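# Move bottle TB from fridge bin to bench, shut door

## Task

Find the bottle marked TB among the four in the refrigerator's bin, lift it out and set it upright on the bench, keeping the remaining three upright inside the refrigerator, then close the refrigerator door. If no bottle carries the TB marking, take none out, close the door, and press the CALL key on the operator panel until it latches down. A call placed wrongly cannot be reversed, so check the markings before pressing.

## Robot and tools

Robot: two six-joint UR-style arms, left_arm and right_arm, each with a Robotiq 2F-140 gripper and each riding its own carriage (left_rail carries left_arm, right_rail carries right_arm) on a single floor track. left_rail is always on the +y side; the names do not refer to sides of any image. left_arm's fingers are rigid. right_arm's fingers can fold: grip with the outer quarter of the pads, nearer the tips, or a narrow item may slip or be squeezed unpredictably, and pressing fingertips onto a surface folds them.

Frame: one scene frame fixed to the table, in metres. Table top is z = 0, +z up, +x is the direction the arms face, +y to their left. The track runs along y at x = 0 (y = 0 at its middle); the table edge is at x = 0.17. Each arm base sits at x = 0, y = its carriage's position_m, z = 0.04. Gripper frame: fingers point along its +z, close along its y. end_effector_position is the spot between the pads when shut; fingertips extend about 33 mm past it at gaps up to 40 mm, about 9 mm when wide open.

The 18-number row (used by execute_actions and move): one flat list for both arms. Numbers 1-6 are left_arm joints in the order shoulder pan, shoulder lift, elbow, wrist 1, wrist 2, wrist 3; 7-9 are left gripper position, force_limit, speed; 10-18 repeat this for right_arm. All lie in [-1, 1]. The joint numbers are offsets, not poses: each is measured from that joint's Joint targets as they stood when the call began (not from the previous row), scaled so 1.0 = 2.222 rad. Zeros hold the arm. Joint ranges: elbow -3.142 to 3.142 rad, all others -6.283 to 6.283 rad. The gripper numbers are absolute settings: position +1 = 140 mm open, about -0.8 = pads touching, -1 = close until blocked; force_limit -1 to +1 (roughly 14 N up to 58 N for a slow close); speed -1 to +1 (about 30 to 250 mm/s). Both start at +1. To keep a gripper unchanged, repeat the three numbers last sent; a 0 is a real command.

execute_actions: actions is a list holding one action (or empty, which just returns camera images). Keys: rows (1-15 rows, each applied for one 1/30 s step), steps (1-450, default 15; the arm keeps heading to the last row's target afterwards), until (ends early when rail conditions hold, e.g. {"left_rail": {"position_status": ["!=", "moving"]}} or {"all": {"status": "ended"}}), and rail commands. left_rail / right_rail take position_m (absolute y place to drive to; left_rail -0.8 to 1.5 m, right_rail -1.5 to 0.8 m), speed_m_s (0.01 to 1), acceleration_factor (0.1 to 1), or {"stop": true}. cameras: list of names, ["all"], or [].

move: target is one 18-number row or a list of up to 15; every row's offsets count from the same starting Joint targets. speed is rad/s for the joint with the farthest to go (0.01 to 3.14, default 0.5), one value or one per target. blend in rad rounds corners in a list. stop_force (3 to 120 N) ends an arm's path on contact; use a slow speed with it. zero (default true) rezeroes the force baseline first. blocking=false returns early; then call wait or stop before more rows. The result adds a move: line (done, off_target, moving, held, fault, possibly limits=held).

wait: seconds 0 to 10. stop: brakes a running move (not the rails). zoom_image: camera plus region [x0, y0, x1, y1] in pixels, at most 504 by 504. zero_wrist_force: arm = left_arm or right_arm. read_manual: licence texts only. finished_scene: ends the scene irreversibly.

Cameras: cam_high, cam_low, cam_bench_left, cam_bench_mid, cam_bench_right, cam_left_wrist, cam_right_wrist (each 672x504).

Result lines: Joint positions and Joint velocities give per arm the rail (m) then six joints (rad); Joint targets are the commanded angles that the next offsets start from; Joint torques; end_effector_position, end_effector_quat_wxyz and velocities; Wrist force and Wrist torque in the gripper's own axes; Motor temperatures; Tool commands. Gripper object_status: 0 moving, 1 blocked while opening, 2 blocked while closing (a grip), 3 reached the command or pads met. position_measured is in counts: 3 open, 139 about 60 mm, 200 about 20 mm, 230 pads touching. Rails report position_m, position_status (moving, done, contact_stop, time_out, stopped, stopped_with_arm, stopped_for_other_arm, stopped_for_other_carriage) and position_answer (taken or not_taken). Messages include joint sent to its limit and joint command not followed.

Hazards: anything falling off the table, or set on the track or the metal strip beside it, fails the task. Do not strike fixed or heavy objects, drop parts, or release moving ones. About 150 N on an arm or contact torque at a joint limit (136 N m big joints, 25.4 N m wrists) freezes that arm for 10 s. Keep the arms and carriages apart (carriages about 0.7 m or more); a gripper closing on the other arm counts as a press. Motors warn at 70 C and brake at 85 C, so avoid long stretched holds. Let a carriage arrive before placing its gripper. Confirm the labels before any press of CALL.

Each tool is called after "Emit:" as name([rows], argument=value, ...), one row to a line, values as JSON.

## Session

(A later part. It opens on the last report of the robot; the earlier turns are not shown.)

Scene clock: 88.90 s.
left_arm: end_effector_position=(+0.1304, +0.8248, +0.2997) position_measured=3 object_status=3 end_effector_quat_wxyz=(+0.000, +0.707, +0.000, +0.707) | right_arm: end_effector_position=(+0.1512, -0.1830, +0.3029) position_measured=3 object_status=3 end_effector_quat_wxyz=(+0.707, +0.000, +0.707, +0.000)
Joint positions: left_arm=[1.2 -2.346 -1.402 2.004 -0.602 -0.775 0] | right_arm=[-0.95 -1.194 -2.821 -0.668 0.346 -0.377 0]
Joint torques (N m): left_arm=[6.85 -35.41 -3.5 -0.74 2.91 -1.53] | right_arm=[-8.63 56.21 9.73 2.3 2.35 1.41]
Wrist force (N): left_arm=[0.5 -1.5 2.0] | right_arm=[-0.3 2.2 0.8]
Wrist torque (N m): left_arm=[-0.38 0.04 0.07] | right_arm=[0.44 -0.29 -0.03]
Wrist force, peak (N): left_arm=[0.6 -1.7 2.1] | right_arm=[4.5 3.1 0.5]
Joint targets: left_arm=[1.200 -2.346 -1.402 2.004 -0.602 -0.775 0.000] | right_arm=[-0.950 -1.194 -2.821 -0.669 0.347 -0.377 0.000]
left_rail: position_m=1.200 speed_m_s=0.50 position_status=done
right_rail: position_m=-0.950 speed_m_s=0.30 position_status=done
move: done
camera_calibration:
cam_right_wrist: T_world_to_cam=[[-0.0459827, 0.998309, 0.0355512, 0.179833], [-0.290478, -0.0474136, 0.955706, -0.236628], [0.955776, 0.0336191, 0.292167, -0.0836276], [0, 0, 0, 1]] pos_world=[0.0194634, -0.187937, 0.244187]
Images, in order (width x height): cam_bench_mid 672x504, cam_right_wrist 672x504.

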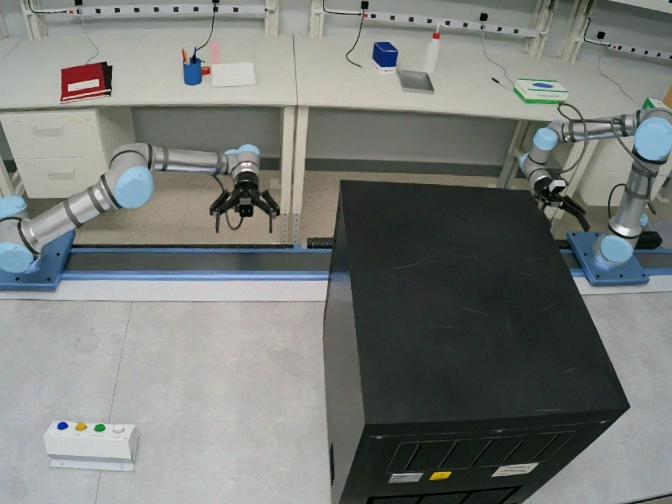

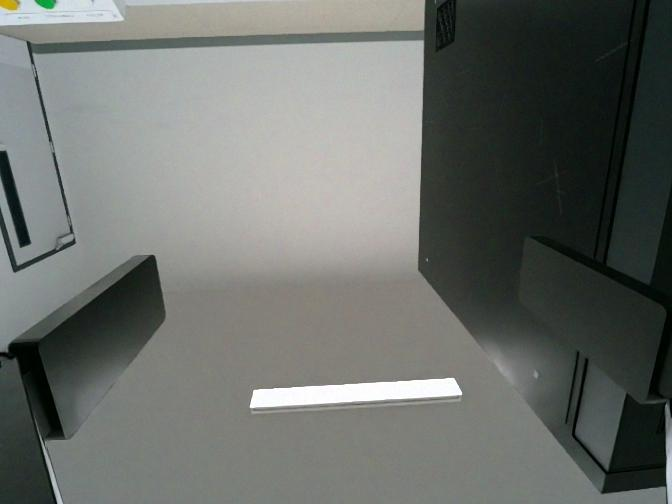

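Emit:
execute_actions([
  {"right_rail":{"position_m":-0.28,"speed_m_s":0.3},"steps":150,"until":{"right_rail":{"position_status":["!=","moving"]}}},
], cameras=["cam_right_wrist"])

Scene clock: 92.23 s.
left_arm: end_effector_position=(+0.1304, +0.8248, +0.2997) position_measured=3 object_status=3 end_effector_quat_wxyz=(+0.000, +0.707, +0.000, +0.707) | right_arm: end_effector_position=(+0.1512, +0.4871, +0.3027) position_measured=3 object_status=3 end_effector_quat_wxyz=(+0.707, +0.000, +0.707, +0.000)
Joint positions: left_arm=[1.2 -2.346 -1.402 2.004 -0.602 -0.775 0] | right_arm=[-0.28 -1.194 -2.821 -0.669 0.347 -0.377 0]
Joint torques (N m): left_arm=[6.29 -35.05 -3.5 -0.83 2.79 -1.63] | right_arm=[-6.03 57.98 21.49 -1.66 -1.05 1.21]
Wrist force (N): left_arm=[0.6 -1.5 1.8] | right_arm=[-0.3 2.4 0.8]
Wrist torque (N m): left_arm=[-0.37 0.02 0.07] | right_arm=[0.49 -0.29 -0.03]
Wrist force, peak (N): left_arm=[0.8 -1.7 2.1] | right_arm=[-0.2 3.3 0.6]
Joint targets: left_arm=[1.200 -2.346 -1.402 2.004 -0.602 -0.775 0.000] | right_arm=[-0.280 -1.194 -2.821 -0.669 0.347 -0.377 0.000]
Tool commands: left_gripper/position=+1.0 left_gripper/force_limit=+0.0 left_gripper/speed=-1.0 right_gripper/position=+1.0 right_gripper/force_limit=+1.0 right_gripper/speed=+1.0
left_rail: position_m=1.200 speed_m_s=0.50 position_status=done
right_rail: position_m=-0.280 speed_m_s=0.30 position_status=done
camera_calibration:
cam_right_wrist: T_world_to_cam=[[-0.0462157, 0.998309, 0.0352648, -0.488948], [-0.290593, -0.0472117, 0.955681, -0.204662], [0.95573, 0.0339198, 0.292283, -0.106237], [0, 0, 0, 1]] pos_world=[0.0194633, 0.482063, 0.243886]
Images, in order (width x height): cam_right_wrist 672x504.

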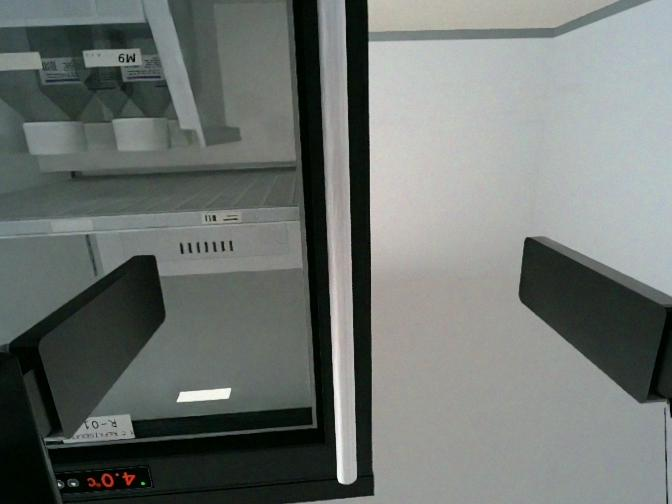

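Emit:
move(target=[0,0,0,0,0,0,1,0,-1,-0.0466,0.0161,-0.0343,0.0185,0.0466,0,1,0.1,-1], speed=0.15, stop_force=15, cameras=["cam_right_wrist"])

Scene clock: 96.13 s.
left_arm: end_effector_position=(+0.1304, +0.8248, +0.2997) position_measured=3 object_status=3 end_effector_quat_wxyz=(+0.000, +0.707, +0.000, +0.707) | right_arm: end_effector_position=(+0.2342, +0.4891, +0.3022) position_measured=3 object_status=3 end_effector_quat_wxyz=(+0.707, +0.000, +0.707, +0.000)
Joint positions: left_arm=[1.2 -2.346 -1.402 2.004 -0.602 -0.775 0] | right_arm=[-0.28 -1.298 -2.785 -0.745 0.388 -0.273 0]
Joint torques (N m): left_arm=[6.42 -35.35 -3.18 -0.61 2.94 -1.46] | right_arm=[-9.03 68.88 10.47 2.21 2.49 1.11]
Wrist force (N): left_arm=[0.6 -1.3 1.9] | right_arm=[-0.4 1.9 0.9]
Wrist torque (N m): left_arm=[-0.33 0.03 0.07] | right_arm=[0.39 -0.26 -0.06]
Wrist force, peak (N): left_arm=[0.6 -1.6 2.2] | right_arm=[-0.4 1.9 1.9]
Joint targets: left_arm=[1.200 -2.346 -1.402 2.004 -0.602 -0.775 0.000] | right_arm=[-0.280 -1.298 -2.785 -0.745 0.388 -0.273 0.000]
left_rail: position_m=1.200 speed_m_s=0.50 position_status=done
right_rail: position_m=-0.280 speed_m_s=0.30 position_status=done
move: done
camera_calibration:
cam_right_wrist: T_world_to_cam=[[-0.0462858, 0.998284, 0.0358794, -0.487224], [-0.290268, -0.0478091, 0.95575, -0.179733], [0.955825, 0.033823, 0.291983, -0.185373], [0, 0, 0, 1]] pos_world=[0.102462, 0.484065, 0.243387]
Images, in order (width x height): cam_right_wrist 672x504.

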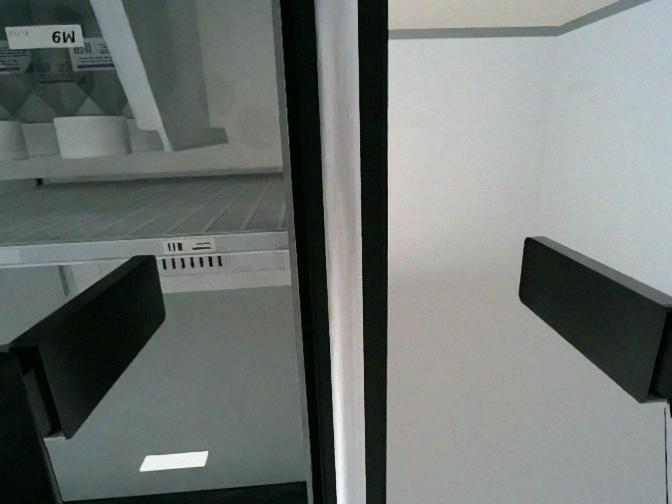

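Emit:
zoom_image(camera="cam_right_wrist", region=[240, 180, 420, 320])

Scaled by 2.800 from the camera's 672x504 image, which has a finer 960x720 frame.

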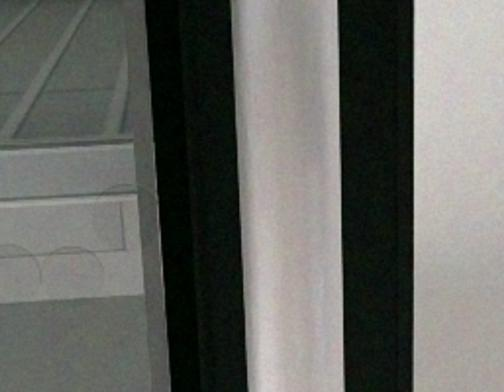

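Emit:
move(target=[0,0,0,0,0,0,1,0,-1,-0.0034,0.0012,-0.0025,0.0013,0.0034,0,1,0.1,-1], speed=0.05, stop_force=10)

Emit:
execute_actions([
  {"rows":[[0,0,0,0,0,0,1,0,-1,0,0,0,0,0,0,-1,0.1,-1]],"steps":170},
], cameras=["cam_right_wrist"])

Scene clock: 98.73 s.
left_arm: end_effector_position=(+0.1304, +0.8248, +0.2997) position_measured=3 object_status=3 end_effector_quat_wxyz=(+0.000, +0.707, +0.000, +0.707) | right_arm: end_effector_position=(+0.2403, +0.4888, +0.3022) position_measured=3 object_status=3 end_effector_quat_wxyz=(+0.707, +0.000, +0.707, +0.000)
Joint positions: left_arm=[1.2 -2.346 -1.402 2.004 -0.602 -0.775 0] | right_arm=[-0.28 -1.305 -2.782 -0.75 0.391 -0.266 0]
Joint torques (N m): left_arm=[5.6 -35.24 -3.62 -0.65 2.94 -1.53] | right_arm=[-8.63 68.59 10.16 2.24 2.64 0.95]
Wrist force (N): left_arm=[0.7 -1.4 2.0] | right_arm=[-0.2 1.7 1.0]
Wrist torque (N m): left_arm=[-0.34 -0.01 0.07] | right_arm=[0.35 -0.29 -0.05]
Wrist force, peak (N): left_arm=[0.6 -1.5 2.1] | right_arm=[-0.4 2.2 0.7]
Joint targets: left_arm=[1.200 -2.346 -1.402 2.004 -0.602 -0.775 0.000] | right_arm=[-0.280 -1.305 -2.782 -0.750 0.391 -0.266 0.000]
left_rail: position_m=1.200 speed_m_s=0.50 position_status=done
right_rail: position_m=-0.280 speed_m_s=0.30 position_status=done
move: done

Scene clock: 104.60 s.
left_arm: end_effector_position=(+0.1304, +0.8248, +0.2997) position_measured=3 object_status=3 end_effector_quat_wxyz=(+0.000, +0.707, +0.000, +0.707) | right_arm: end_effector_position=(+0.2403, +0.4890, +0.3022) position_measured=210 object_status=2 end_effector_quat_wxyz=(+0.707, +0.000, +0.707, +0.000)
Joint positions: left_arm=[1.2 -2.346 -1.402 2.004 -0.602 -0.775 0] | right_arm=[-0.28 -1.305 -2.782 -0.75 0.391 -0.265 0]
Joint torques (N m): left_arm=[6.3 -35.24 -3.14 -0.67 2.81 -1.62] | right_arm=[-8.84 68.28 10.22 1.94 -11.97 0.7]
Wrist force (N): left_arm=[0.6 -1.5 1.9] | right_arm=[-1.9 33.2 -1.9]
Wrist torque (N m): left_arm=[-0.36 0.03 0.07] | right_arm=[-0.09 -0.19 0.02]
Wrist force, peak (N): left_arm=[0.8 -1.4 2.2] | right_arm=[-1.9 33.4 -1.7]
Joint targets: left_arm=[1.200 -2.346 -1.402 2.004 -0.602 -0.775 0.000] | right_arm=[-0.280 -1.305 -2.782 -0.750 0.391 -0.266 0.000]
left_rail: position_m=1.200 speed_m_s=0.50 position_status=done
right_rail: position_m=-0.280 speed_m_s=0.30 position_status=done
camera_calibration:
cam_right_wrist: T_world_to_cam=[[-0.0466977, 0.998265, 0.0358603, -0.486785], [-0.290245, -0.0479104, 0.955752, -0.177922], [0.955812, 0.0342231, 0.291979, -0.19139], [0, 0, 0, 1]] pos_world=[0.108561, 0.483966, 0.243387]
Images, in order (width x height): cam_right_wrist 672x504.

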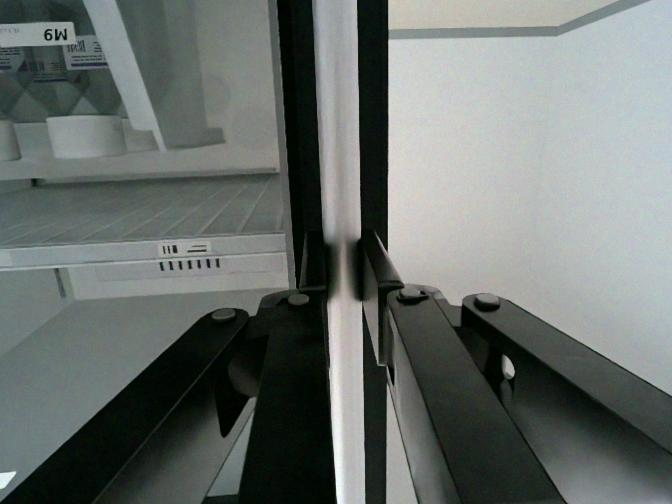

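Emit:
move(target=[0,0,0,0,0,0,1,0,-1,0.0443,0.0595,-0.1254,0.0657,0.0186,0,-1,0.1,-1], speed=0.15, stop_force=80, cameras=["cam_right_wrist"])

Scene clock: 109.70 s.
left_arm: end_effector_position=(+0.1304, +0.8248, +0.2997) position_measured=3 object_status=3 end_effector_quat_wxyz=(+0.000, +0.707, +0.000, +0.707) | right_arm: end_effector_position=(+0.1793, +0.4766, +0.3020) position_measured=210 object_status=2 end_effector_quat_wxyz=(+0.705, -0.050, +0.705, +0.050)
Joint positions: left_arm=[1.2 -2.346 -1.402 2.004 -0.602 -0.775 0] | right_arm=[-0.28 -1.207 -2.65 -1.029 0.537 -0.222 0]
Joint torques (N m): left_arm=[5.65 -35.57 -2.87 -0.57 2.72 -1.51] | right_arm=[-5.29 66.04 3.67 6.12 -12.01 0.6]
Wrist force (N): left_arm=[0.7 -1.4 1.9] | right_arm=[-5.4 42.8 -0.7]
Wrist torque (N m): left_arm=[-0.35 0.01 0.07] | right_arm=[-0.05 -0.11 0.07]
Wrist force, peak (N): left_arm=[0.6 -1.6 2.2] | right_arm=[-5.3 42.9 -0.5]
Joint targets: left_arm=[1.200 -2.346 -1.402 2.004 -0.602 -0.775 0.000] | right_arm=[-0.280 -1.207 -2.650 -1.029 0.537 -0.224 0.000]
left_rail: position_m=1.200 speed_m_s=0.50 position_status=done
right_rail: position_m=-0.280 speed_m_s=0.30 position_status=done
move: done
camera_calibration:
cam_right_wrist: T_world_to_cam=[[-0.187069, 0.981705, 0.0354885, -0.44403], [-0.280726, -0.0880436, 0.955741, -0.178719], [0.941381, 0.168827, 0.29206, -0.194203], [0, 0, 0, 1]] pos_world=[0.0495837, 0.452959, 0.243286]
Images, in order (width x height): cam_right_wrist 672x504.

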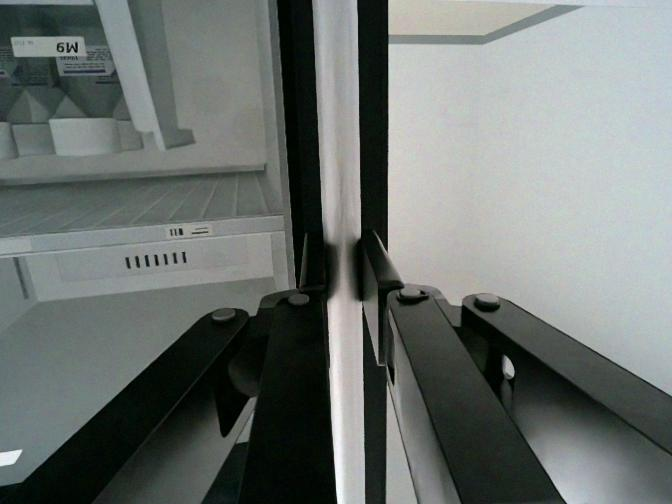

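Emit:
move([
  [0,0,0,0,0,0,1,0,-1,0.0468,0.0504,-0.1071,0.0566,0.0161,0,-1,0.1,-1],
  [0,0,0,0,0,0,1,0,-1,0.0969,0.0957,-0.2041,0.1083,0.0288,0,-1,0.1,-1],
  [0,0,0,0,0,0,1,0,-1,0.1655,0.1475,-0.3172,0.1696,0.0387,0,-1,0.1,-1],
  [0,0,0,0,0,0,1,0,-1,0.2441,0.1953,-0.4248,0.2294,0.0386,0,-1,0.1,-1],
], speed=0.22, blend=0.04, stop_force=80, cameras=["cam_right_wrist"])

Scene clock: 116.03 s.
left_arm: end_effector_position=(+0.1304, +0.8248, +0.2997) position_measured=3 object_status=3 end_effector_quat_wxyz=(+0.000, +0.707, +0.000, +0.707) | right_arm: end_effector_position=(-0.0531, +0.3232, +0.3021) position_measured=210 object_status=2 end_effector_quat_wxyz=(+0.654, -0.270, +0.653, +0.270)
Joint positions: left_arm=[1.2 -2.346 -1.402 2.004 -0.602 -0.775 0] | right_arm=[-0.28 -0.665 -2.216 -1.973 1.046 -0.122 0]
Joint torques (N m): left_arm=[5.37 -34.81 -2.97 -0.58 2.76 -1.53] | right_arm=[-8.84 51.81 -7.12 5.91 -12.07 0.28]
Wrist force (N): left_arm=[0.5 -1.5 2.1] | right_arm=[7.4 43.6 -0.9]
Wrist torque (N m): left_arm=[-0.37 0.06 0.07] | right_arm=[0.14 -0.31 0.06]
Wrist force, peak (N): left_arm=[0.9 -1.6 2.1] | right_arm=[7.5 43.8 -1.2]
Joint targets: left_arm=[1.200 -2.346 -1.402 2.004 -0.602 -0.775 0.000] | right_arm=[-0.280 -0.665 -2.216 -1.973 1.046 -0.138 0.000]
left_rail: position_m=1.200 speed_m_s=0.50 position_status=done
right_rail: position_m=-0.280 speed_m_s=0.30 position_status=done
move: off_target (right_arm); right_arm: the wrist 2 is farthest, 0.016 rad from its target
camera_calibration:
cam_right_wrist: T_world_to_cam=[[-0.737631, 0.674285, 0.0352242, -0.26671], [-0.17226, -0.238371, 0.955775, -0.203106], [0.652861, 0.698941, 0.291982, -0.136197], [0, 0, 0, 1]] pos_world=[-0.142803, 0.226617, 0.243285]
Images, in order (width x height): cam_right_wrist 672x504.

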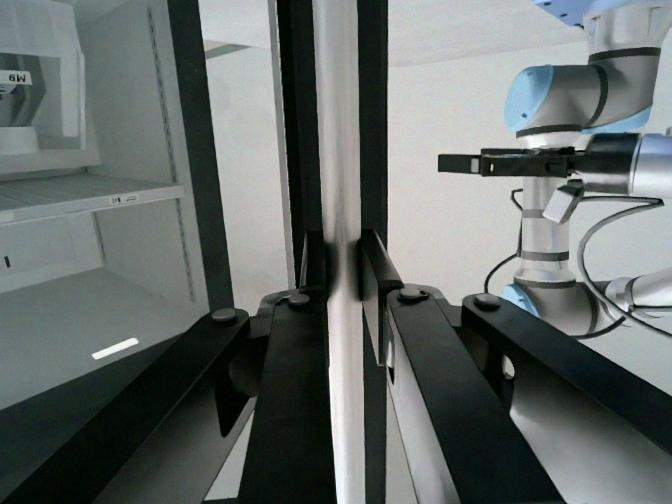

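Emit:
move([
  [0,0,0,0,0,0,1,0,-1,0.0909,0.0404,-0.0955,0.0558,-0.0123,0,-1,0.1,-1],
  [0,0,0,0,0,0,1,0,-1,0.2109,0.0787,-0.196,0.118,-0.0537,0,-1,0.1,-1],
], speed=0.22, blend=0.04, stop_force=80, cameras=["cam_right_wrist","cam_high"])

Scene clock: 121.33 s.
left_arm: end_effector_position=(+0.1304, +0.8248, +0.2997) position_measured=3 object_status=3 end_effector_quat_wxyz=(+0.000, +0.707, +0.000, +0.707) | right_arm: end_effector_position=(-0.1271, +0.1880, +0.3022) position_measured=210 object_status=2 end_effector_quat_wxyz=(+0.599, -0.375, +0.599, +0.376)
Joint positions: left_arm=[1.2 -2.346 -1.402 2.004 -0.602 -0.775 0] | right_arm=[-0.28 -0.196 -2.041 -2.408 1.308 -0.256 0]
Joint torques (N m): left_arm=[5.54 -34.69 -3.87 -0.51 2.67 -1.38] | right_arm=[-2.21 39.88 -10.84 3.26 -12.07 0.11]
Wrist force (N): left_arm=[0.7 -1.5 1.9] | right_arm=[21.2 28.9 0.4]
Wrist torque (N m): left_arm=[-0.37 0.01 0.07] | right_arm=[-0.06 -0.55 -0.07]
Wrist force, peak (N): left_arm=[0.6 -1.7 2.0] | right_arm=[7.7 43.9 -1.1]
Joint targets: left_arm=[1.200 -2.346 -1.402 2.004 -0.602 -0.775 0.000] | right_arm=[-0.280 -0.196 -2.041 -2.408 1.308 -0.258 0.000]
left_rail: position_m=1.200 speed_m_s=0.50 position_status=done
right_rail: position_m=-0.280 speed_m_s=0.30 position_status=done
move: done
camera_calibration:
cam_right_wrist: T_world_to_cam=[[-0.918344, 0.394076, 0.0367201, -0.200893], [-0.0828707, -0.282179, 0.955776, -0.22865], [0.38701, 0.874688, 0.291795, -0.0602256], [0, 0, 0, 1]] pos_world=[-0.18013, 0.0673255, 0.243489]
Images, in order (width x height): cam_high 672x504, cam_right_wrist 672x504.

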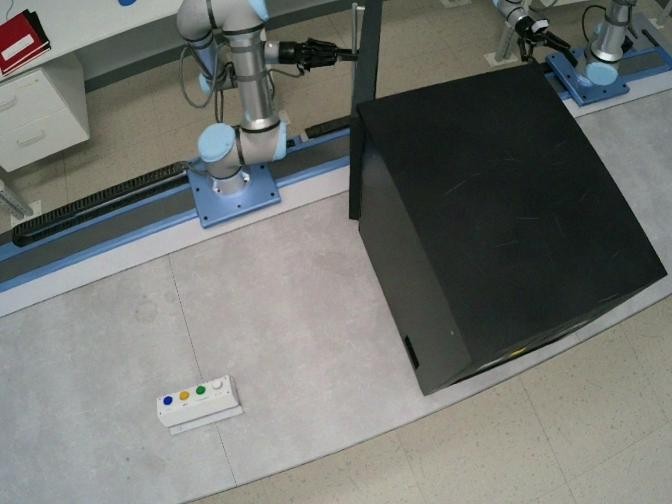

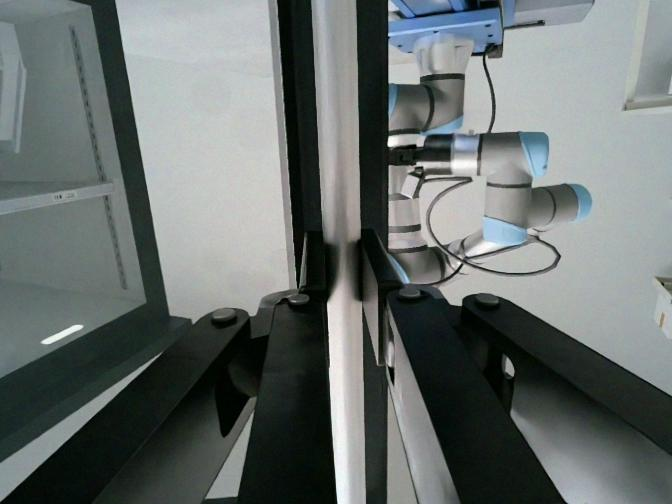

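Emit:
move(target=[0,0,0,0,0,0,1,0,-1,0.1708,0.0281,-0.099,0.071,-0.0923,0,-1,0.1,-1], speed=0.22, stop_force=80)

Scene clock: 124.93 s.
left_arm: end_effector_position=(+0.1304, +0.8248, +0.2997) position_measured=3 object_status=3 end_effector_quat_wxyz=(+0.000, +0.707, +0.000, +0.707) | right_arm: end_effector_position=(-0.1453, +0.1120, +0.3022) position_measured=210 object_status=2 end_effector_quat_wxyz=(+0.564, -0.426, +0.565, +0.426)
Joint positions: left_arm=[1.2 -2.346 -1.402 2.004 -0.602 -0.775 0] | right_arm=[-0.28 0.184 -1.979 -2.628 1.466 -0.461 0]
Joint torques (N m): left_arm=[5.35 -35.5 -3.47 -0.57 2.63 -1.54] | right_arm=[-1.43 30.21 -16.57 2.41 -11.94 -0.09]
Wrist force (N): left_arm=[0.7 -1.4 1.9] | right_arm=[14.7 29.4 -0.7]
Wrist torque (N m): left_arm=[-0.35 0.01 0.07] | right_arm=[0.12 -0.38 -0.08]
Wrist force, peak (N): left_arm=[0.7 -1.6 2.0] | right_arm=[19.8 35.2 0.4]
Joint targets: left_arm=[1.200 -2.346 -1.402 2.004 -0.602 -0.775 0.000] | right_arm=[-0.280 0.184 -1.979 -2.628 1.466 -0.463 0.000]
left_rail: position_m=1.200 speed_m_s=0.50 position_status=done
right_rail: position_m=-0.280 speed_m_s=0.30 position_status=done
move: done

Emit:
move(target=[0.1116,0.1188,-0.0954,-0.0234,0.1116,0,1,0,-1,0,0,0,0,0,0,-1,0.1,-1], speed=0.5)

Emit:
execute_actions([
  {"left_rail":{"position_m":0.80,"speed_m_s":0.3},"steps":150,"until":{"left_rail":{"position_status":["!=","moving"]}}},
], cameras=["cam_left_wrist","cam_right_wrist"])

Scene clock: 128.80 s.
left_arm: end_effector_position=(+0.1801, +0.7100, +0.2501) position_measured=3 object_status=3 end_effector_quat_wxyz=(+0.000, +0.707, +0.000, +0.707) | right_arm: end_effector_position=(-0.1453, +0.1120, +0.3022) position_measured=210 object_status=2 end_effector_quat_wxyz=(+0.564, -0.426, +0.565, +0.426)
Joint positions: left_arm=[1.2 -2.098 -1.139 1.793 -0.654 -0.527 0] | right_arm=[-0.28 0.184 -1.979 -2.628 1.466 -0.461 0]
Joint torques (N m): left_arm=[6.32 -21.44 -33.05 -1.16 2.83 -1.4] | right_arm=[-1.76 29.98 -16.17 2.33 -12 -0.14]
Wrist force (N): left_arm=[0.5 -0.9 1.8] | right_arm=[14.8 29.4 -0.4]
Wrist torque (N m): left_arm=[-0.29 0.04 0.04] | right_arm=[0.13 -0.39 -0.08]
Wrist force, peak (N): left_arm=[1.4 -2.9 1.7] | right_arm=[14.9 29.5 -0.4]
Joint targets: left_arm=[1.200 -2.098 -1.138 1.792 -0.654 -0.527 0.000] | right_arm=[-0.280 0.184 -1.979 -2.628 1.466 -0.463 0.000]
left_rail: position_m=1.200 speed_m_s=0.50 position_status=done
right_rail: position_m=-0.280 speed_m_s=0.30 position_status=done
move: done

Scene clock: 130.90 s.
left_arm: end_effector_position=(+0.1802, +0.3099, +0.2501) position_measured=3 object_status=3 end_effector_quat_wxyz=(+0.000, +0.707, +0.000, +0.707) | right_arm: end_effector_position=(-0.1453, +0.1120, +0.3022) position_measured=210 object_status=2 end_effector_quat_wxyz=(+0.564, -0.426, +0.565, +0.426)
Joint positions: left_arm=[0.8 -2.098 -1.138 1.792 -0.654 -0.527 0] | right_arm=[-0.28 0.184 -1.979 -2.628 1.466 -0.461 0]
Joint torques (N m): left_arm=[3.49 -29.93 -21.81 0.59 1.57 -1.39] | right_arm=[-2.25 30.32 -16.06 2.47 -12.03 -0.26]
Wrist force (N): left_arm=[0.5 -0.9 1.8] | right_arm=[14.7 29.4 -0.3]
Wrist torque (N m): left_arm=[-0.29 0.04 0.04] | right_arm=[0.12 -0.38 -0.08]
Wrist force, peak (N): left_arm=[0.6 -2.2 1.9] | right_arm=[14.9 29.5 -0.4]
Joint targets: left_arm=[0.800 -2.098 -1.138 1.792 -0.654 -0.527 0.000] | right_arm=[-0.280 0.184 -1.979 -2.628 1.466 -0.463 0.000]
Tool commands: left_gripper/position=+1.0 left_gripper/force_limit=+0.0 left_gripper/speed=-1.0 right_gripper/position=-1.0 right_gripper/force_limit=+0.1 right_gripper/speed=-1.0
left_rail: position_m=0.800 speed_m_s=0.30 position_status=done
right_rail: position_m=-0.280 speed_m_s=0.30 position_status=done
camera_calibration:
cam_left_wrist: T_world_to_cam=[[-0.00374798, -0.999629, 0.0269952, 0.310435], [-0.289825, -0.0247508, -0.95676, 0.308281], [0.957072, -0.0114098, -0.289625, 0.0455092], [0, 0, 0, 1]] pos_world=[0.0469555, 0.31847, 0.299751]
cam_right_wrist: T_world_to_cam=[[-0.972729, 0.228989, 0.0369022, -0.177126], [-0.0325249, -0.292194, 0.955806, -0.243177], [0.229652, 0.92854, 0.291673, -0.0155074], [0, 0, 0, 1]] pos_world=[-0.176644, -0.0160955, 0.243489]
Images, in order (width x height): cam_left_wrist 672x504, cam_right_wrist 672x504.

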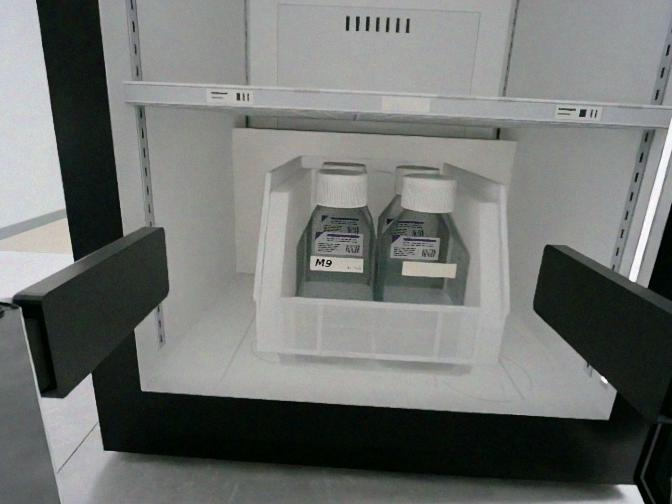

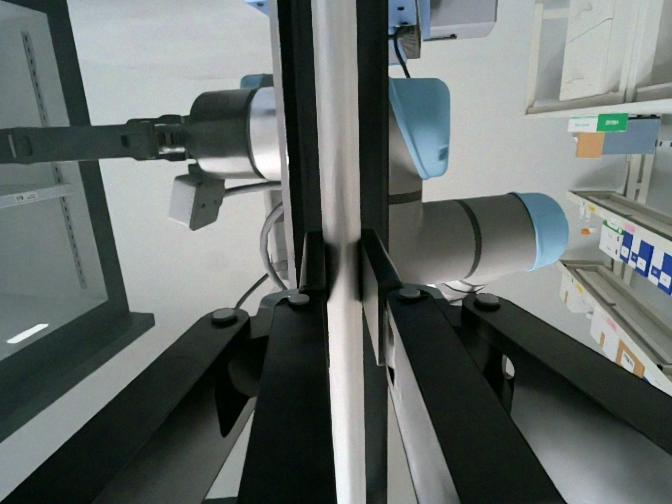

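Emit:
zoom_image(camera="cam_left_wrist", region=[290, 150, 480, 310])

Scaled by 2.653 from the camera's 672x504 image, which has a finer 960x720 frame.

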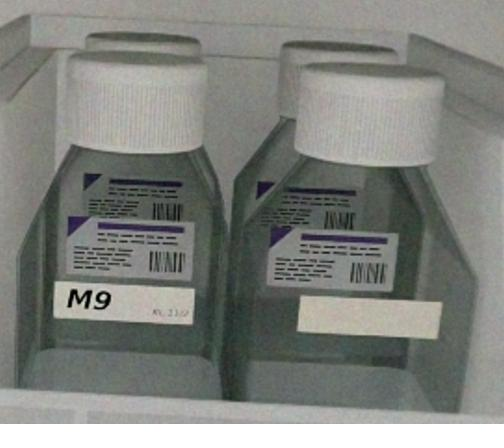

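Emit:
execute_actions([
  {"left_rail":{"position_m":0.93,"speed_m_s":0.3},"steps":150,"until":{"left_rail":{"position_status":["!=","moving"]}}},
], cameras=["cam_left_wrist"])

Emit:
zoom_image(camera="cam_left_wrist", region=[400, 150, 590, 310])

Scene clock: 133.63 s.
left_arm: end_effector_position=(+0.1802, +0.4399, +0.2501) position_measured=3 object_status=3 end_effector_quat_wxyz=(+0.000, +0.707, +0.000, +0.707) | right_arm: end_effector_position=(-0.1453, +0.1120, +0.3022) position_measured=210 object_status=2 end_effector_quat_wxyz=(+0.564, -0.426, +0.565, +0.426)
Joint positions: left_arm=[0.93 -2.098 -1.138 1.792 -0.654 -0.527 0] | right_arm=[-0.28 0.184 -1.979 -2.628 1.466 -0.461 0]
Joint torques (N m): left_arm=[-1.44 -44.49 -5.04 3.09 -1.24 -1.43] | right_arm=[-1.67 30.02 -16.69 2.36 -12.01 -0.36]
Wrist force (N): left_arm=[0.6 -1.0 1.7] | right_arm=[14.8 29.5 -0.3]
Wrist torque (N m): left_arm=[-0.31 0.03 0.04] | right_arm=[0.15 -0.40 -0.08]
Wrist force, peak (N): left_arm=[0.5 -2.1 1.9] | right_arm=[14.9 29.6 -0.4]
Joint targets: left_arm=[0.930 -2.098 -1.138 1.792 -0.654 -0.527 0.000] | right_arm=[-0.280 0.184 -1.979 -2.628 1.466 -0.463 0.000]
Tool commands: left_gripper/position=+1.0 left_gripper/force_limit=+0.0 left_gripper/speed=-1.0 right_gripper/position=-1.0 right_gripper/force_limit=+0.1 right_gripper/speed=-1.0
left_rail: position_m=0.930 speed_m_s=0.30 position_status=done
right_rail: position_m=-0.280 speed_m_s=0.30 position_status=done
camera_calibration:
cam_left_wrist: T_world_to_cam=[[-0.00374929, -0.999629, 0.0269909, 0.440289], [-0.289825, -0.0247464, -0.95676, 0.311494], [0.957072, -0.0114098, -0.289625, 0.0469914], [0, 0, 0, 1]] pos_world=[0.0469555, 0.44837, 0.299751]
Images, in order (width x height): cam_left_wrist 672x504.

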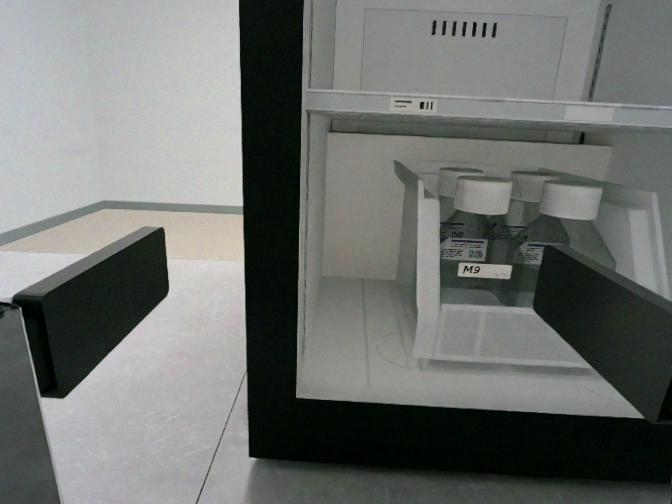

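Scaled by 2.653 from the camera's 672x504 image, which has a finer 960x720 frame.

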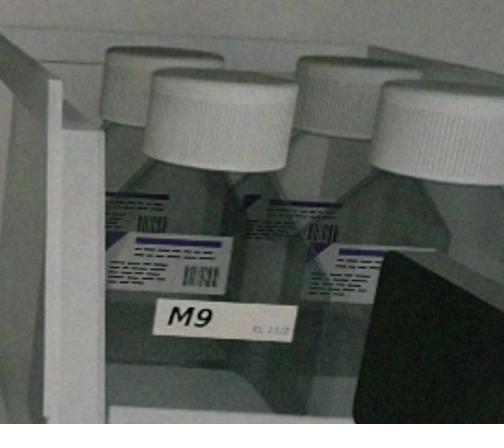

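Emit:
zoom_image(camera="cam_left_wrist", region=[435, 200, 555, 310])

Scaled by 4.200 from the camera's 672x504 image, which has a finer 960x720 frame.

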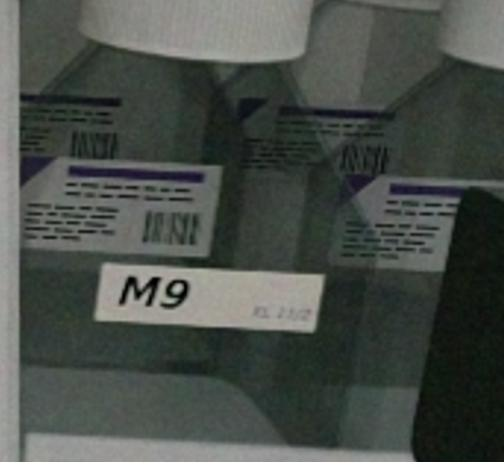

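Emit:
execute_actions([
  {"left_rail":{"position_m":0.80,"speed_m_s":0.3},"steps":150,"until":{"left_rail":{"position_status":["!=","moving"]}}},
])

Emit:
move(target=[0,0.0758,0.027,-0.1028,0,0,1,0,-1,0,0,0,0,0,0,-1,0.1,-1], speed=0.3, cameras=["cam_left_wrist"])

Emit:
zoom_image(camera="cam_left_wrist", region=[210, 0, 530, 240])

Scene clock: 140.23 s.
left_arm: end_effector_position=(+0.1802, +0.3099, +0.2501) position_measured=3 object_status=3 end_effector_quat_wxyz=(+0.000, +0.707, +0.000, +0.707) | right_arm: end_effector_position=(-0.1453, +0.1120, +0.3022) position_measured=210 object_status=2 end_effector_quat_wxyz=(+0.564, -0.426, +0.565, +0.426)
Joint positions: left_arm=[0.8 -2.098 -1.138 1.792 -0.654 -0.527 0] | right_arm=[-0.28 0.184 -1.979 -2.628 1.466 -0.461 0]
Joint torques (N m): left_arm=[-7.45 -35.45 -9.83 2.56 -0.88 -1.52] | right_arm=[-1.56 30.2 -15.65 2.38 -12 -0.54]
Wrist force (N): left_arm=[0.5 -1.0 1.8] | right_arm=[14.7 29.3 -0.3]
Wrist torque (N m): left_arm=[-0.31 0.05 0.04] | right_arm=[0.11 -0.37 -0.08]
Wrist force, peak (N): left_arm=[0.7 -2.6 1.8] | right_arm=[14.9 29.6 -0.4]
Joint targets: left_arm=[0.800 -2.098 -1.138 1.792 -0.654 -0.527 0.000] | right_arm=[-0.280 0.184 -1.979 -2.628 1.466 -0.463 0.000]
Tool commands: left_gripper/position=+1.0 left_gripper/force_limit=+0.0 left_gripper/speed=-1.0 right_gripper/position=-1.0 right_gripper/force_limit=+0.1 right_gripper/speed=-1.0
left_rail: position_m=0.800 speed_m_s=0.30 position_status=done
right_rail: position_m=-0.280 speed_m_s=0.30 position_status=done

Scene clock: 141.60 s.
left_arm: end_effector_position=(+0.1802, +0.3099, +0.1506) position_measured=3 object_status=3 end_effector_quat_wxyz=(+0.000, +0.707, +0.000, +0.707) | right_arm: end_effector_position=(-0.1453, +0.1120, +0.3022) position_measured=210 object_status=2 end_effector_quat_wxyz=(+0.564, -0.426, +0.565, +0.426)
Joint positions: left_arm=[0.8 -2.098 -0.97 1.852 -0.882 -0.527 0] | right_arm=[-0.28 0.184 -1.979 -2.628 1.466 -0.461 0]
Joint torques (N m): left_arm=[-7.45 -26.87 0.53 -1.19 0.9 -1.4] | right_arm=[-1.92 29.6 -15.85 2.43 -12 -0.6]
Wrist force (N): left_arm=[0.5 -1.2 1.9] | right_arm=[14.8 29.2 -0.4]
Wrist torque (N m): left_arm=[-0.35 -0.06 0.07] | right_arm=[0.08 -0.40 -0.07]
Wrist force, peak (N): left_arm=[1.9 -0.9 1.9] | right_arm=[14.9 29.7 -0.6]
Joint targets: left_arm=[0.800 -2.098 -0.970 1.852 -0.882 -0.527 0.000] | right_arm=[-0.280 0.184 -1.979 -2.628 1.466 -0.463 0.000]
left_rail: position_m=0.800 speed_m_s=0.30 position_status=done
right_rail: position_m=-0.280 speed_m_s=0.30 position_status=done
move: done
camera_calibration:
cam_left_wrist: T_world_to_cam=[[-0.00374798, -0.999629, 0.0269952, 0.313021], [-0.289825, -0.0247508, -0.95676, 0.213081], [0.957072, -0.0114098, -0.289625, 0.0166904], [0, 0, 0, 1]] pos_world=[0.0469555, 0.31837, 0.200251]
Images, in order (width x height): cam_left_wrist 672x504.

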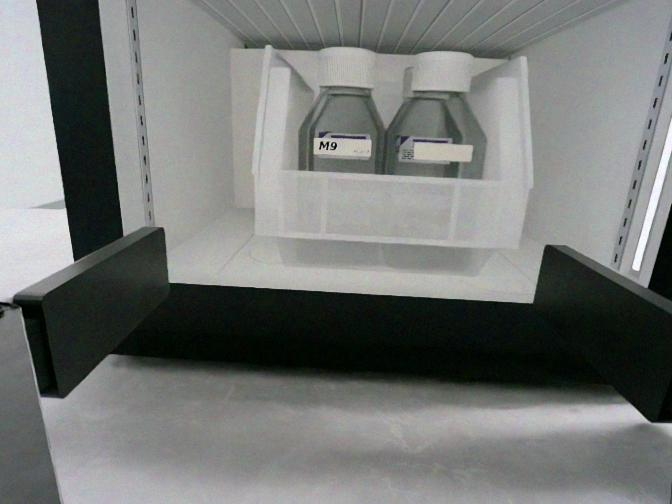

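Scaled by 1.575 from the camera's 672x504 image, which has a finer 960x720 frame.

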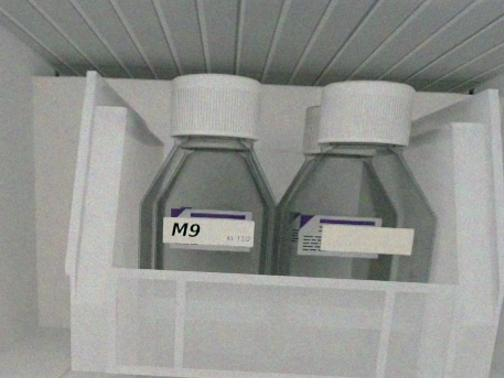

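Emit:
zoom_image(camera="cam_left_wrist", region=[240, 150, 400, 290])

Emit:
zoom_image(camera="cam_left_wrist", region=[240, 20, 400, 160])

Scaled by 3.150 from the camera's 672x504 image, which has a finer 960x720 frame.

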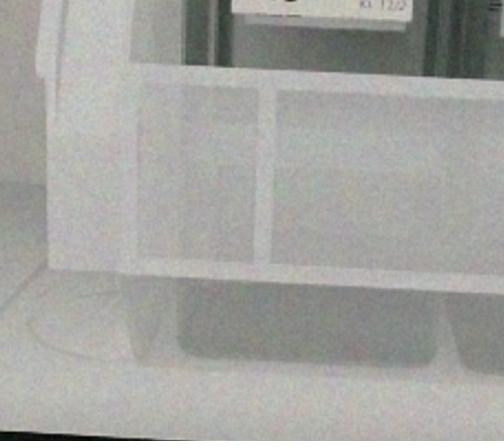

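Scaled by 3.150 from the camera's 672x504 image, which has a finer 960x720 frame.

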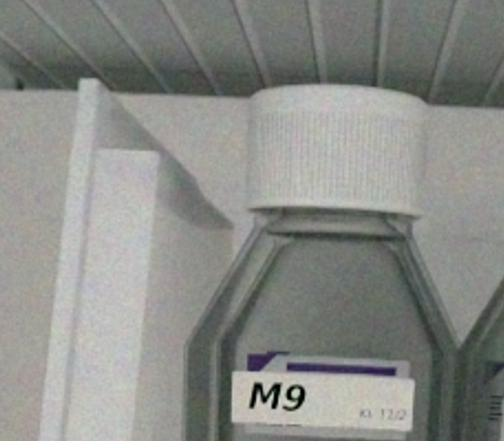

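Emit:
move(target=[0,-0.1422,-0.1023,0.2446,0,0,1,0,-1,0,0,0,0,0,0,-1,0.1,-1], speed=0.4, cameras=["cam_left_wrist"])

Emit:
zoom_image(camera="cam_left_wrist", region=[280, 240, 500, 410])

Scene clock: 150.93 s.
left_arm: end_effector_position=(+0.1803, +0.3100, +0.3801) position_measured=3 object_status=3 end_effector_quat_wxyz=(+0.000, +0.707, +0.000, +0.707) | right_arm: end_effector_position=(-0.1453, +0.1120, +0.3022) position_measured=210 object_status=2 end_effector_quat_wxyz=(+0.564, -0.426, +0.565, +0.426)
Joint positions: left_arm=[0.8 -2.098 -1.286 1.625 -0.339 -0.527 0] | right_arm=[-0.28 0.184 -1.979 -2.628 1.466 -0.461 0]
Joint torques (N m): left_arm=[-7.35 -42.58 -36.23 3.65 2.85 -1.31] | right_arm=[-1.89 29.53 -16.46 2.4 -11.96 -0.58]
Wrist force (N): left_arm=[0.5 -1.6 1.5] | right_arm=[14.7 29.5 -0.6]
Wrist torque (N m): left_arm=[-0.47 -0.01 0.05] | right_arm=[0.13 -0.38 -0.08]
Wrist force, peak (N): left_arm=[2.2 -1.7 1.4] | right_arm=[15.0 29.7 -0.6]
Joint targets: left_arm=[0.800 -2.098 -1.286 1.625 -0.339 -0.527 0.000] | right_arm=[-0.280 0.184 -1.979 -2.628 1.466 -0.463 0.000]
left_rail: position_m=0.800 speed_m_s=0.30 position_status=done
right_rail: position_m=-0.280 speed_m_s=0.30 position_status=done
move: done
camera_calibration:
cam_left_wrist: T_world_to_cam=[[-0.0037149, -0.999635, 0.0267722, 0.307023], [-0.289732, -0.0245481, -0.956793, 0.432606], [0.957101, -0.0113111, -0.289534, 0.083089], [0, 0, 0, 1]] pos_world=[0.0469556, 0.31847, 0.429752]
Images, in order (width x height): cam_left_wrist 672x504.

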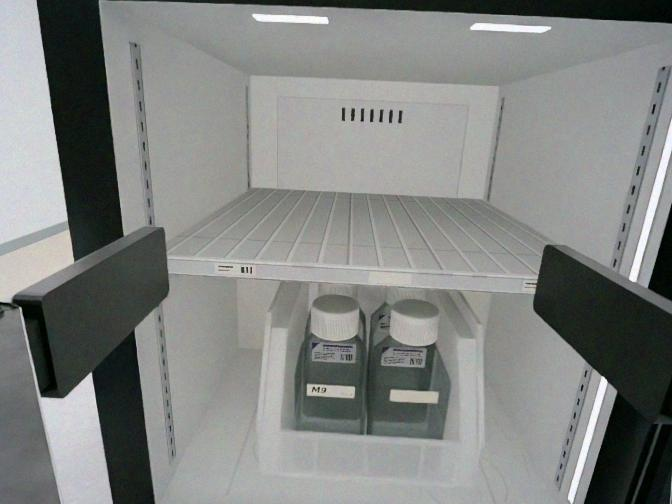

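Scaled by 2.291 from the camera's 672x504 image, which has a finer 960x720 frame.

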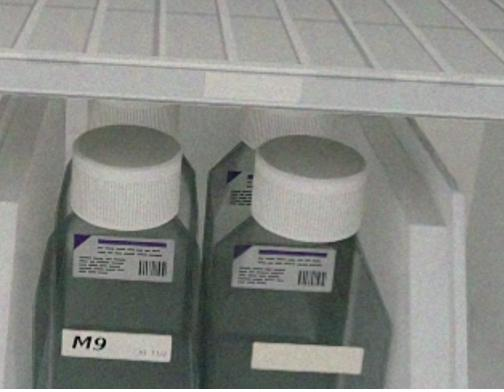

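Emit:
execute_actions([
  {"left_rail":{"position_m":0.85,"speed_m_s":0.3},"steps":150,"until":{"left_rail":{"position_status":["!=","moving"]}}},
])

Emit:
move(target=[0.054,0.0525,0.115,-0.1675,0.0539,0,-0.467,0,-0.5,0,0,0,0,0,0,-1,0.1,-1], speed=0.4, cameras=["cam_left_wrist"])

Scene clock: 158.93 s.
left_arm: end_effector_position=(+0.1803, +0.3600, +0.3802) position_measured=3 object_status=3 end_effector_quat_wxyz=(+0.000, +0.707, +0.000, +0.707) | right_arm: end_effector_position=(-0.1453, +0.1120, +0.3022) position_measured=210 object_status=2 end_effector_quat_wxyz=(+0.564, -0.426, +0.565, +0.426)
Joint positions: left_arm=[0.85 -2.098 -1.286 1.625 -0.339 -0.527 0] | right_arm=[-0.28 0.184 -1.979 -2.628 1.466 -0.461 0]
Joint torques (N m): left_arm=[-7.68 -37.95 -31.79 2.38 2.35 -1.23] | right_arm=[-2.28 29.45 -16.38 2.41 -11.95 -0.69]
Wrist force (N): left_arm=[0.5 -1.5 1.3] | right_arm=[14.9 29.2 -0.6]
Wrist torque (N m): left_arm=[-0.45 0.00 0.06] | right_arm=[0.08 -0.41 -0.07]
Wrist force, peak (N): left_arm=[0.5 -2.7 1.3] | right_arm=[14.9 29.6 -0.3]
Joint targets: left_arm=[0.850 -2.098 -1.286 1.625 -0.339 -0.527 0.000] | right_arm=[-0.280 0.184 -1.979 -2.628 1.466 -0.463 0.000]
Tool commands: left_gripper/position=+1.0 left_gripper/force_limit=+0.0 left_gripper/speed=-1.0 right_gripper/position=-1.0 right_gripper/force_limit=+0.1 right_gripper/speed=-1.0
left_rail: position_m=0.850 speed_m_s=0.30 position_status=done
right_rail: position_m=-0.280 speed_m_s=0.30 position_status=done

Scene clock: 160.57 s.
left_arm: end_effector_position=(+0.2502, +0.3719, +0.2380) position_measured=188 object_status=0 end_effector_quat_wxyz=(+0.000, +0.707, +0.000, +0.707) | right_arm: end_effector_position=(-0.1453, +0.1120, +0.3022) position_measured=210 object_status=2 end_effector_quat_wxyz=(+0.564, -0.426, +0.565, +0.426)
Joint positions: left_arm=[0.85 -1.978 -1.169 1.88 -0.711 -0.407 0] | right_arm=[-0.28 0.184 -1.979 -2.628 1.466 -0.461 0]
Joint torques (N m): left_arm=[6.78 -20.02 -4.19 -1.51 2.85 -1.36] | right_arm=[-1.72 29.55 -16.37 2.28 -11.93 -0.63]
Wrist force (N): left_arm=[0.2 -0.8 1.8] | right_arm=[14.7 29.6 -0.5]
Wrist torque (N m): left_arm=[-0.24 0.04 0.04] | right_arm=[0.15 -0.37 -0.08]
Wrist force, peak (N): left_arm=[-1.3 -1.3 2.4] | right_arm=[14.9 29.5 -0.5]
Joint targets: left_arm=[0.850 -1.978 -1.169 1.881 -0.711 -0.407 0.000] | right_arm=[-0.280 0.184 -1.979 -2.628 1.466 -0.463 0.000]
left_rail: position_m=0.850 speed_m_s=0.30 position_status=done
right_rail: position_m=-0.280 speed_m_s=0.30 position_status=done
move: done
camera_calibration:
cam_left_wrist: T_world_to_cam=[[-0.00352409, -0.999637, 0.0267126, 0.372958], [-0.289727, -0.0245463, -0.956795, 0.318512], [0.957103, -0.0111112, -0.289535, -0.0243021], [0, 0, 0, 1]] pos_world=[0.116855, 0.38037, 0.287752]
Images, in order (width x height): cam_left_wrist 672x504.

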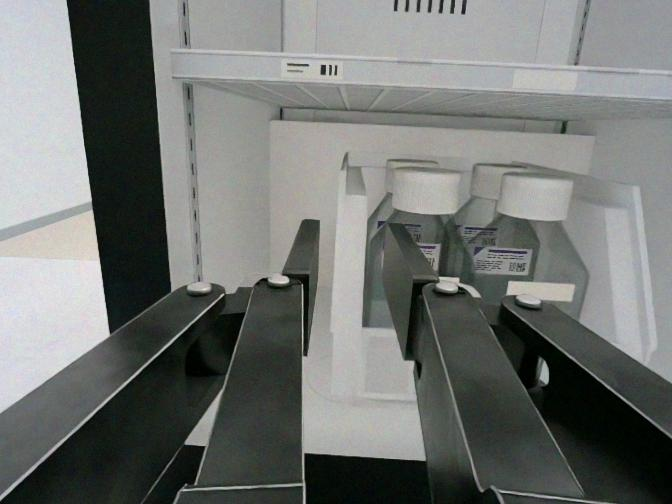

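Emit:
zoom_image(camera="cam_left_wrist", region=[290, 120, 470, 300])

Scaled by 2.800 from the camera's 672x504 image, which has a finer 960x720 frame.

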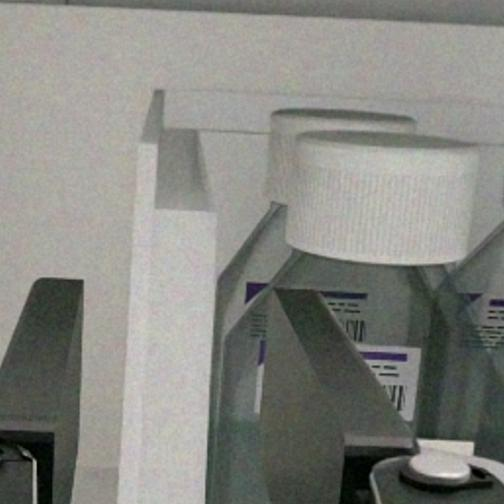

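Emit:
move(target=[0.0314,-0.1383,0.0198,-0.2565,-0.0332,-1.0,-0.39,0,-0.5,0,0,0,0,0,0,-1,0.1,-1], speed=0.6, cameras=["cam_left_wrist"])

Scene clock: 173.67 s.
left_arm: end_effector_position=(+0.2636, +0.3651, +0.2821) position_measured=178 object_status=3 end_effector_quat_wxyz=(+0.572, +0.060, +0.817, +0.042) | right_arm: end_effector_position=(-0.1453, +0.1120, +0.3022) position_measured=210 object_status=2 end_effector_quat_wxyz=(+0.564, -0.426, +0.565, +0.426)
Joint positions: left_arm=[0.85 -1.908 -1.476 1.925 -1.281 -0.481 -2.222] | right_arm=[-0.28 0.184 -1.979 -2.628 1.466 -0.461 0]
Joint torques (N m): left_arm=[6.58 -36.39 -8.64 -3.54 -1.03 -2.11] | right_arm=[-2.48 29.06 -16.43 2.45 -12.07 -0.64]
Wrist force (N): left_arm=[-0.7 -0.3 1.6] | right_arm=[14.6 29.2 -0.6]
Wrist torque (N m): left_arm=[-0.10 -0.16 0.15] | right_arm=[0.07 -0.35 -0.07]
Wrist force, peak (N): left_arm=[0.3 -1.2 1.9] | right_arm=[14.9 29.6 -0.3]
Joint targets: left_arm=[0.850 -1.908 -1.476 1.925 -1.281 -0.481 -2.222] | right_arm=[-0.280 0.184 -1.979 -2.628 1.466 -0.463 0.000]
left_rail: position_m=0.850 speed_m_s=0.30 position_status=done
right_rail: position_m=-0.280 speed_m_s=0.30 position_status=done
move: done
camera_calibration:
cam_left_wrist: T_world_to_cam=[[0.0373988, 0.992798, 0.113813, -0.397764], [0.0523048, -0.115682, 0.991908, -0.242258], [0.997931, -0.0311432, -0.0562545, -0.0937371], [0, 0, 0, 1]] pos_world=[0.12109, 0.363955, 0.280296]
Images, in order (width x height): cam_left_wrist 672x504.

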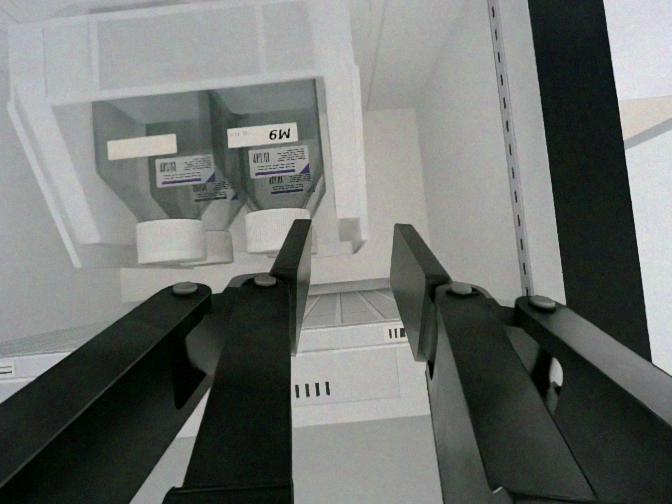

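Emit:
move(target=[0.0609,0.0108,0.0438,-0.1604,0.036,0.0502,-0.39,0,-0.5,0,0,0,0,0,0,-1,0.1,-1], speed=0.3, cameras=["cam_left_wrist"])

Emit:
zoom_image(camera="cam_left_wrist", region=[200, 60, 480, 340])

Scene clock: 176.30 s.
left_arm: end_effector_position=(+0.3291, +0.3648, +0.2586) position_measured=178 object_status=3 end_effector_quat_wxyz=(+0.574, +0.000, +0.819, +0.000) | right_arm: end_effector_position=(-0.1453, +0.1120, +0.3022) position_measured=210 object_status=2 end_effector_quat_wxyz=(+0.564, -0.426, +0.565, +0.426)
Joint positions: left_arm=[0.85 -1.773 -1.452 2.022 -1.637 -0.401 -2.111] | right_arm=[-0.28 0.184 -1.979 -2.628 1.466 -0.461 0]
Joint torques (N m): left_arm=[6.71 -13.95 -7.53 -4.52 4.99 2.41] | right_arm=[-2.03 28.8 -16.63 2.46 -12.02 -0.67]
Wrist force (N): left_arm=[-1.4 -0.4 1.8] | right_arm=[14.6 29.3 -0.4]
Wrist torque (N m): left_arm=[-0.03 0.06 0.09] | right_arm=[0.10 -0.35 -0.08]
Wrist force, peak (N): left_arm=[-1.6 -0.3 2.0] | right_arm=[14.5 29.7 -0.7]
Joint targets: left_arm=[0.850 -1.773 -1.452 2.022 -1.637 -0.401 -2.111] | right_arm=[-0.280 0.184 -1.979 -2.628 1.466 -0.463 0.000]
left_rail: position_m=0.850 speed_m_s=0.30 position_status=done
right_rail: position_m=-0.280 speed_m_s=0.30 position_status=done
move: done
camera_calibration:
cam_left_wrist: T_world_to_cam=[[-0.0124947, 0.999604, -0.0252042, -0.347365], [0.054289, 0.0258471, 0.998191, -0.276389], [0.998447, 0.0111038, -0.0545904, -0.176437], [0, 0, 0, 1]] pos_world=[0.186828, 0.35633, 0.257502]
Images, in order (width x height): cam_left_wrist 672x504.

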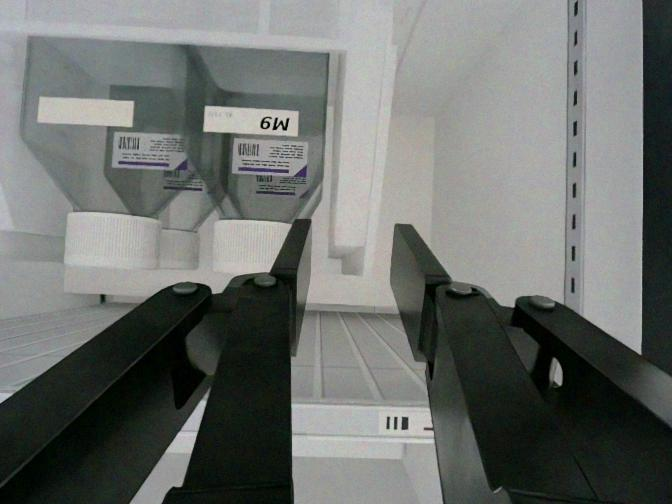

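Scaled by 1.800 from the camera's 672x504 image, which has a finer 960x720 frame.

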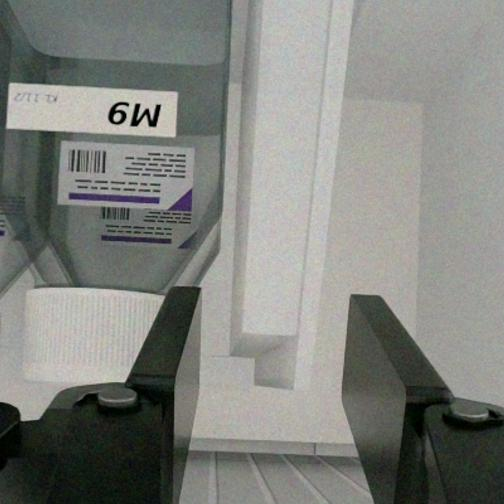

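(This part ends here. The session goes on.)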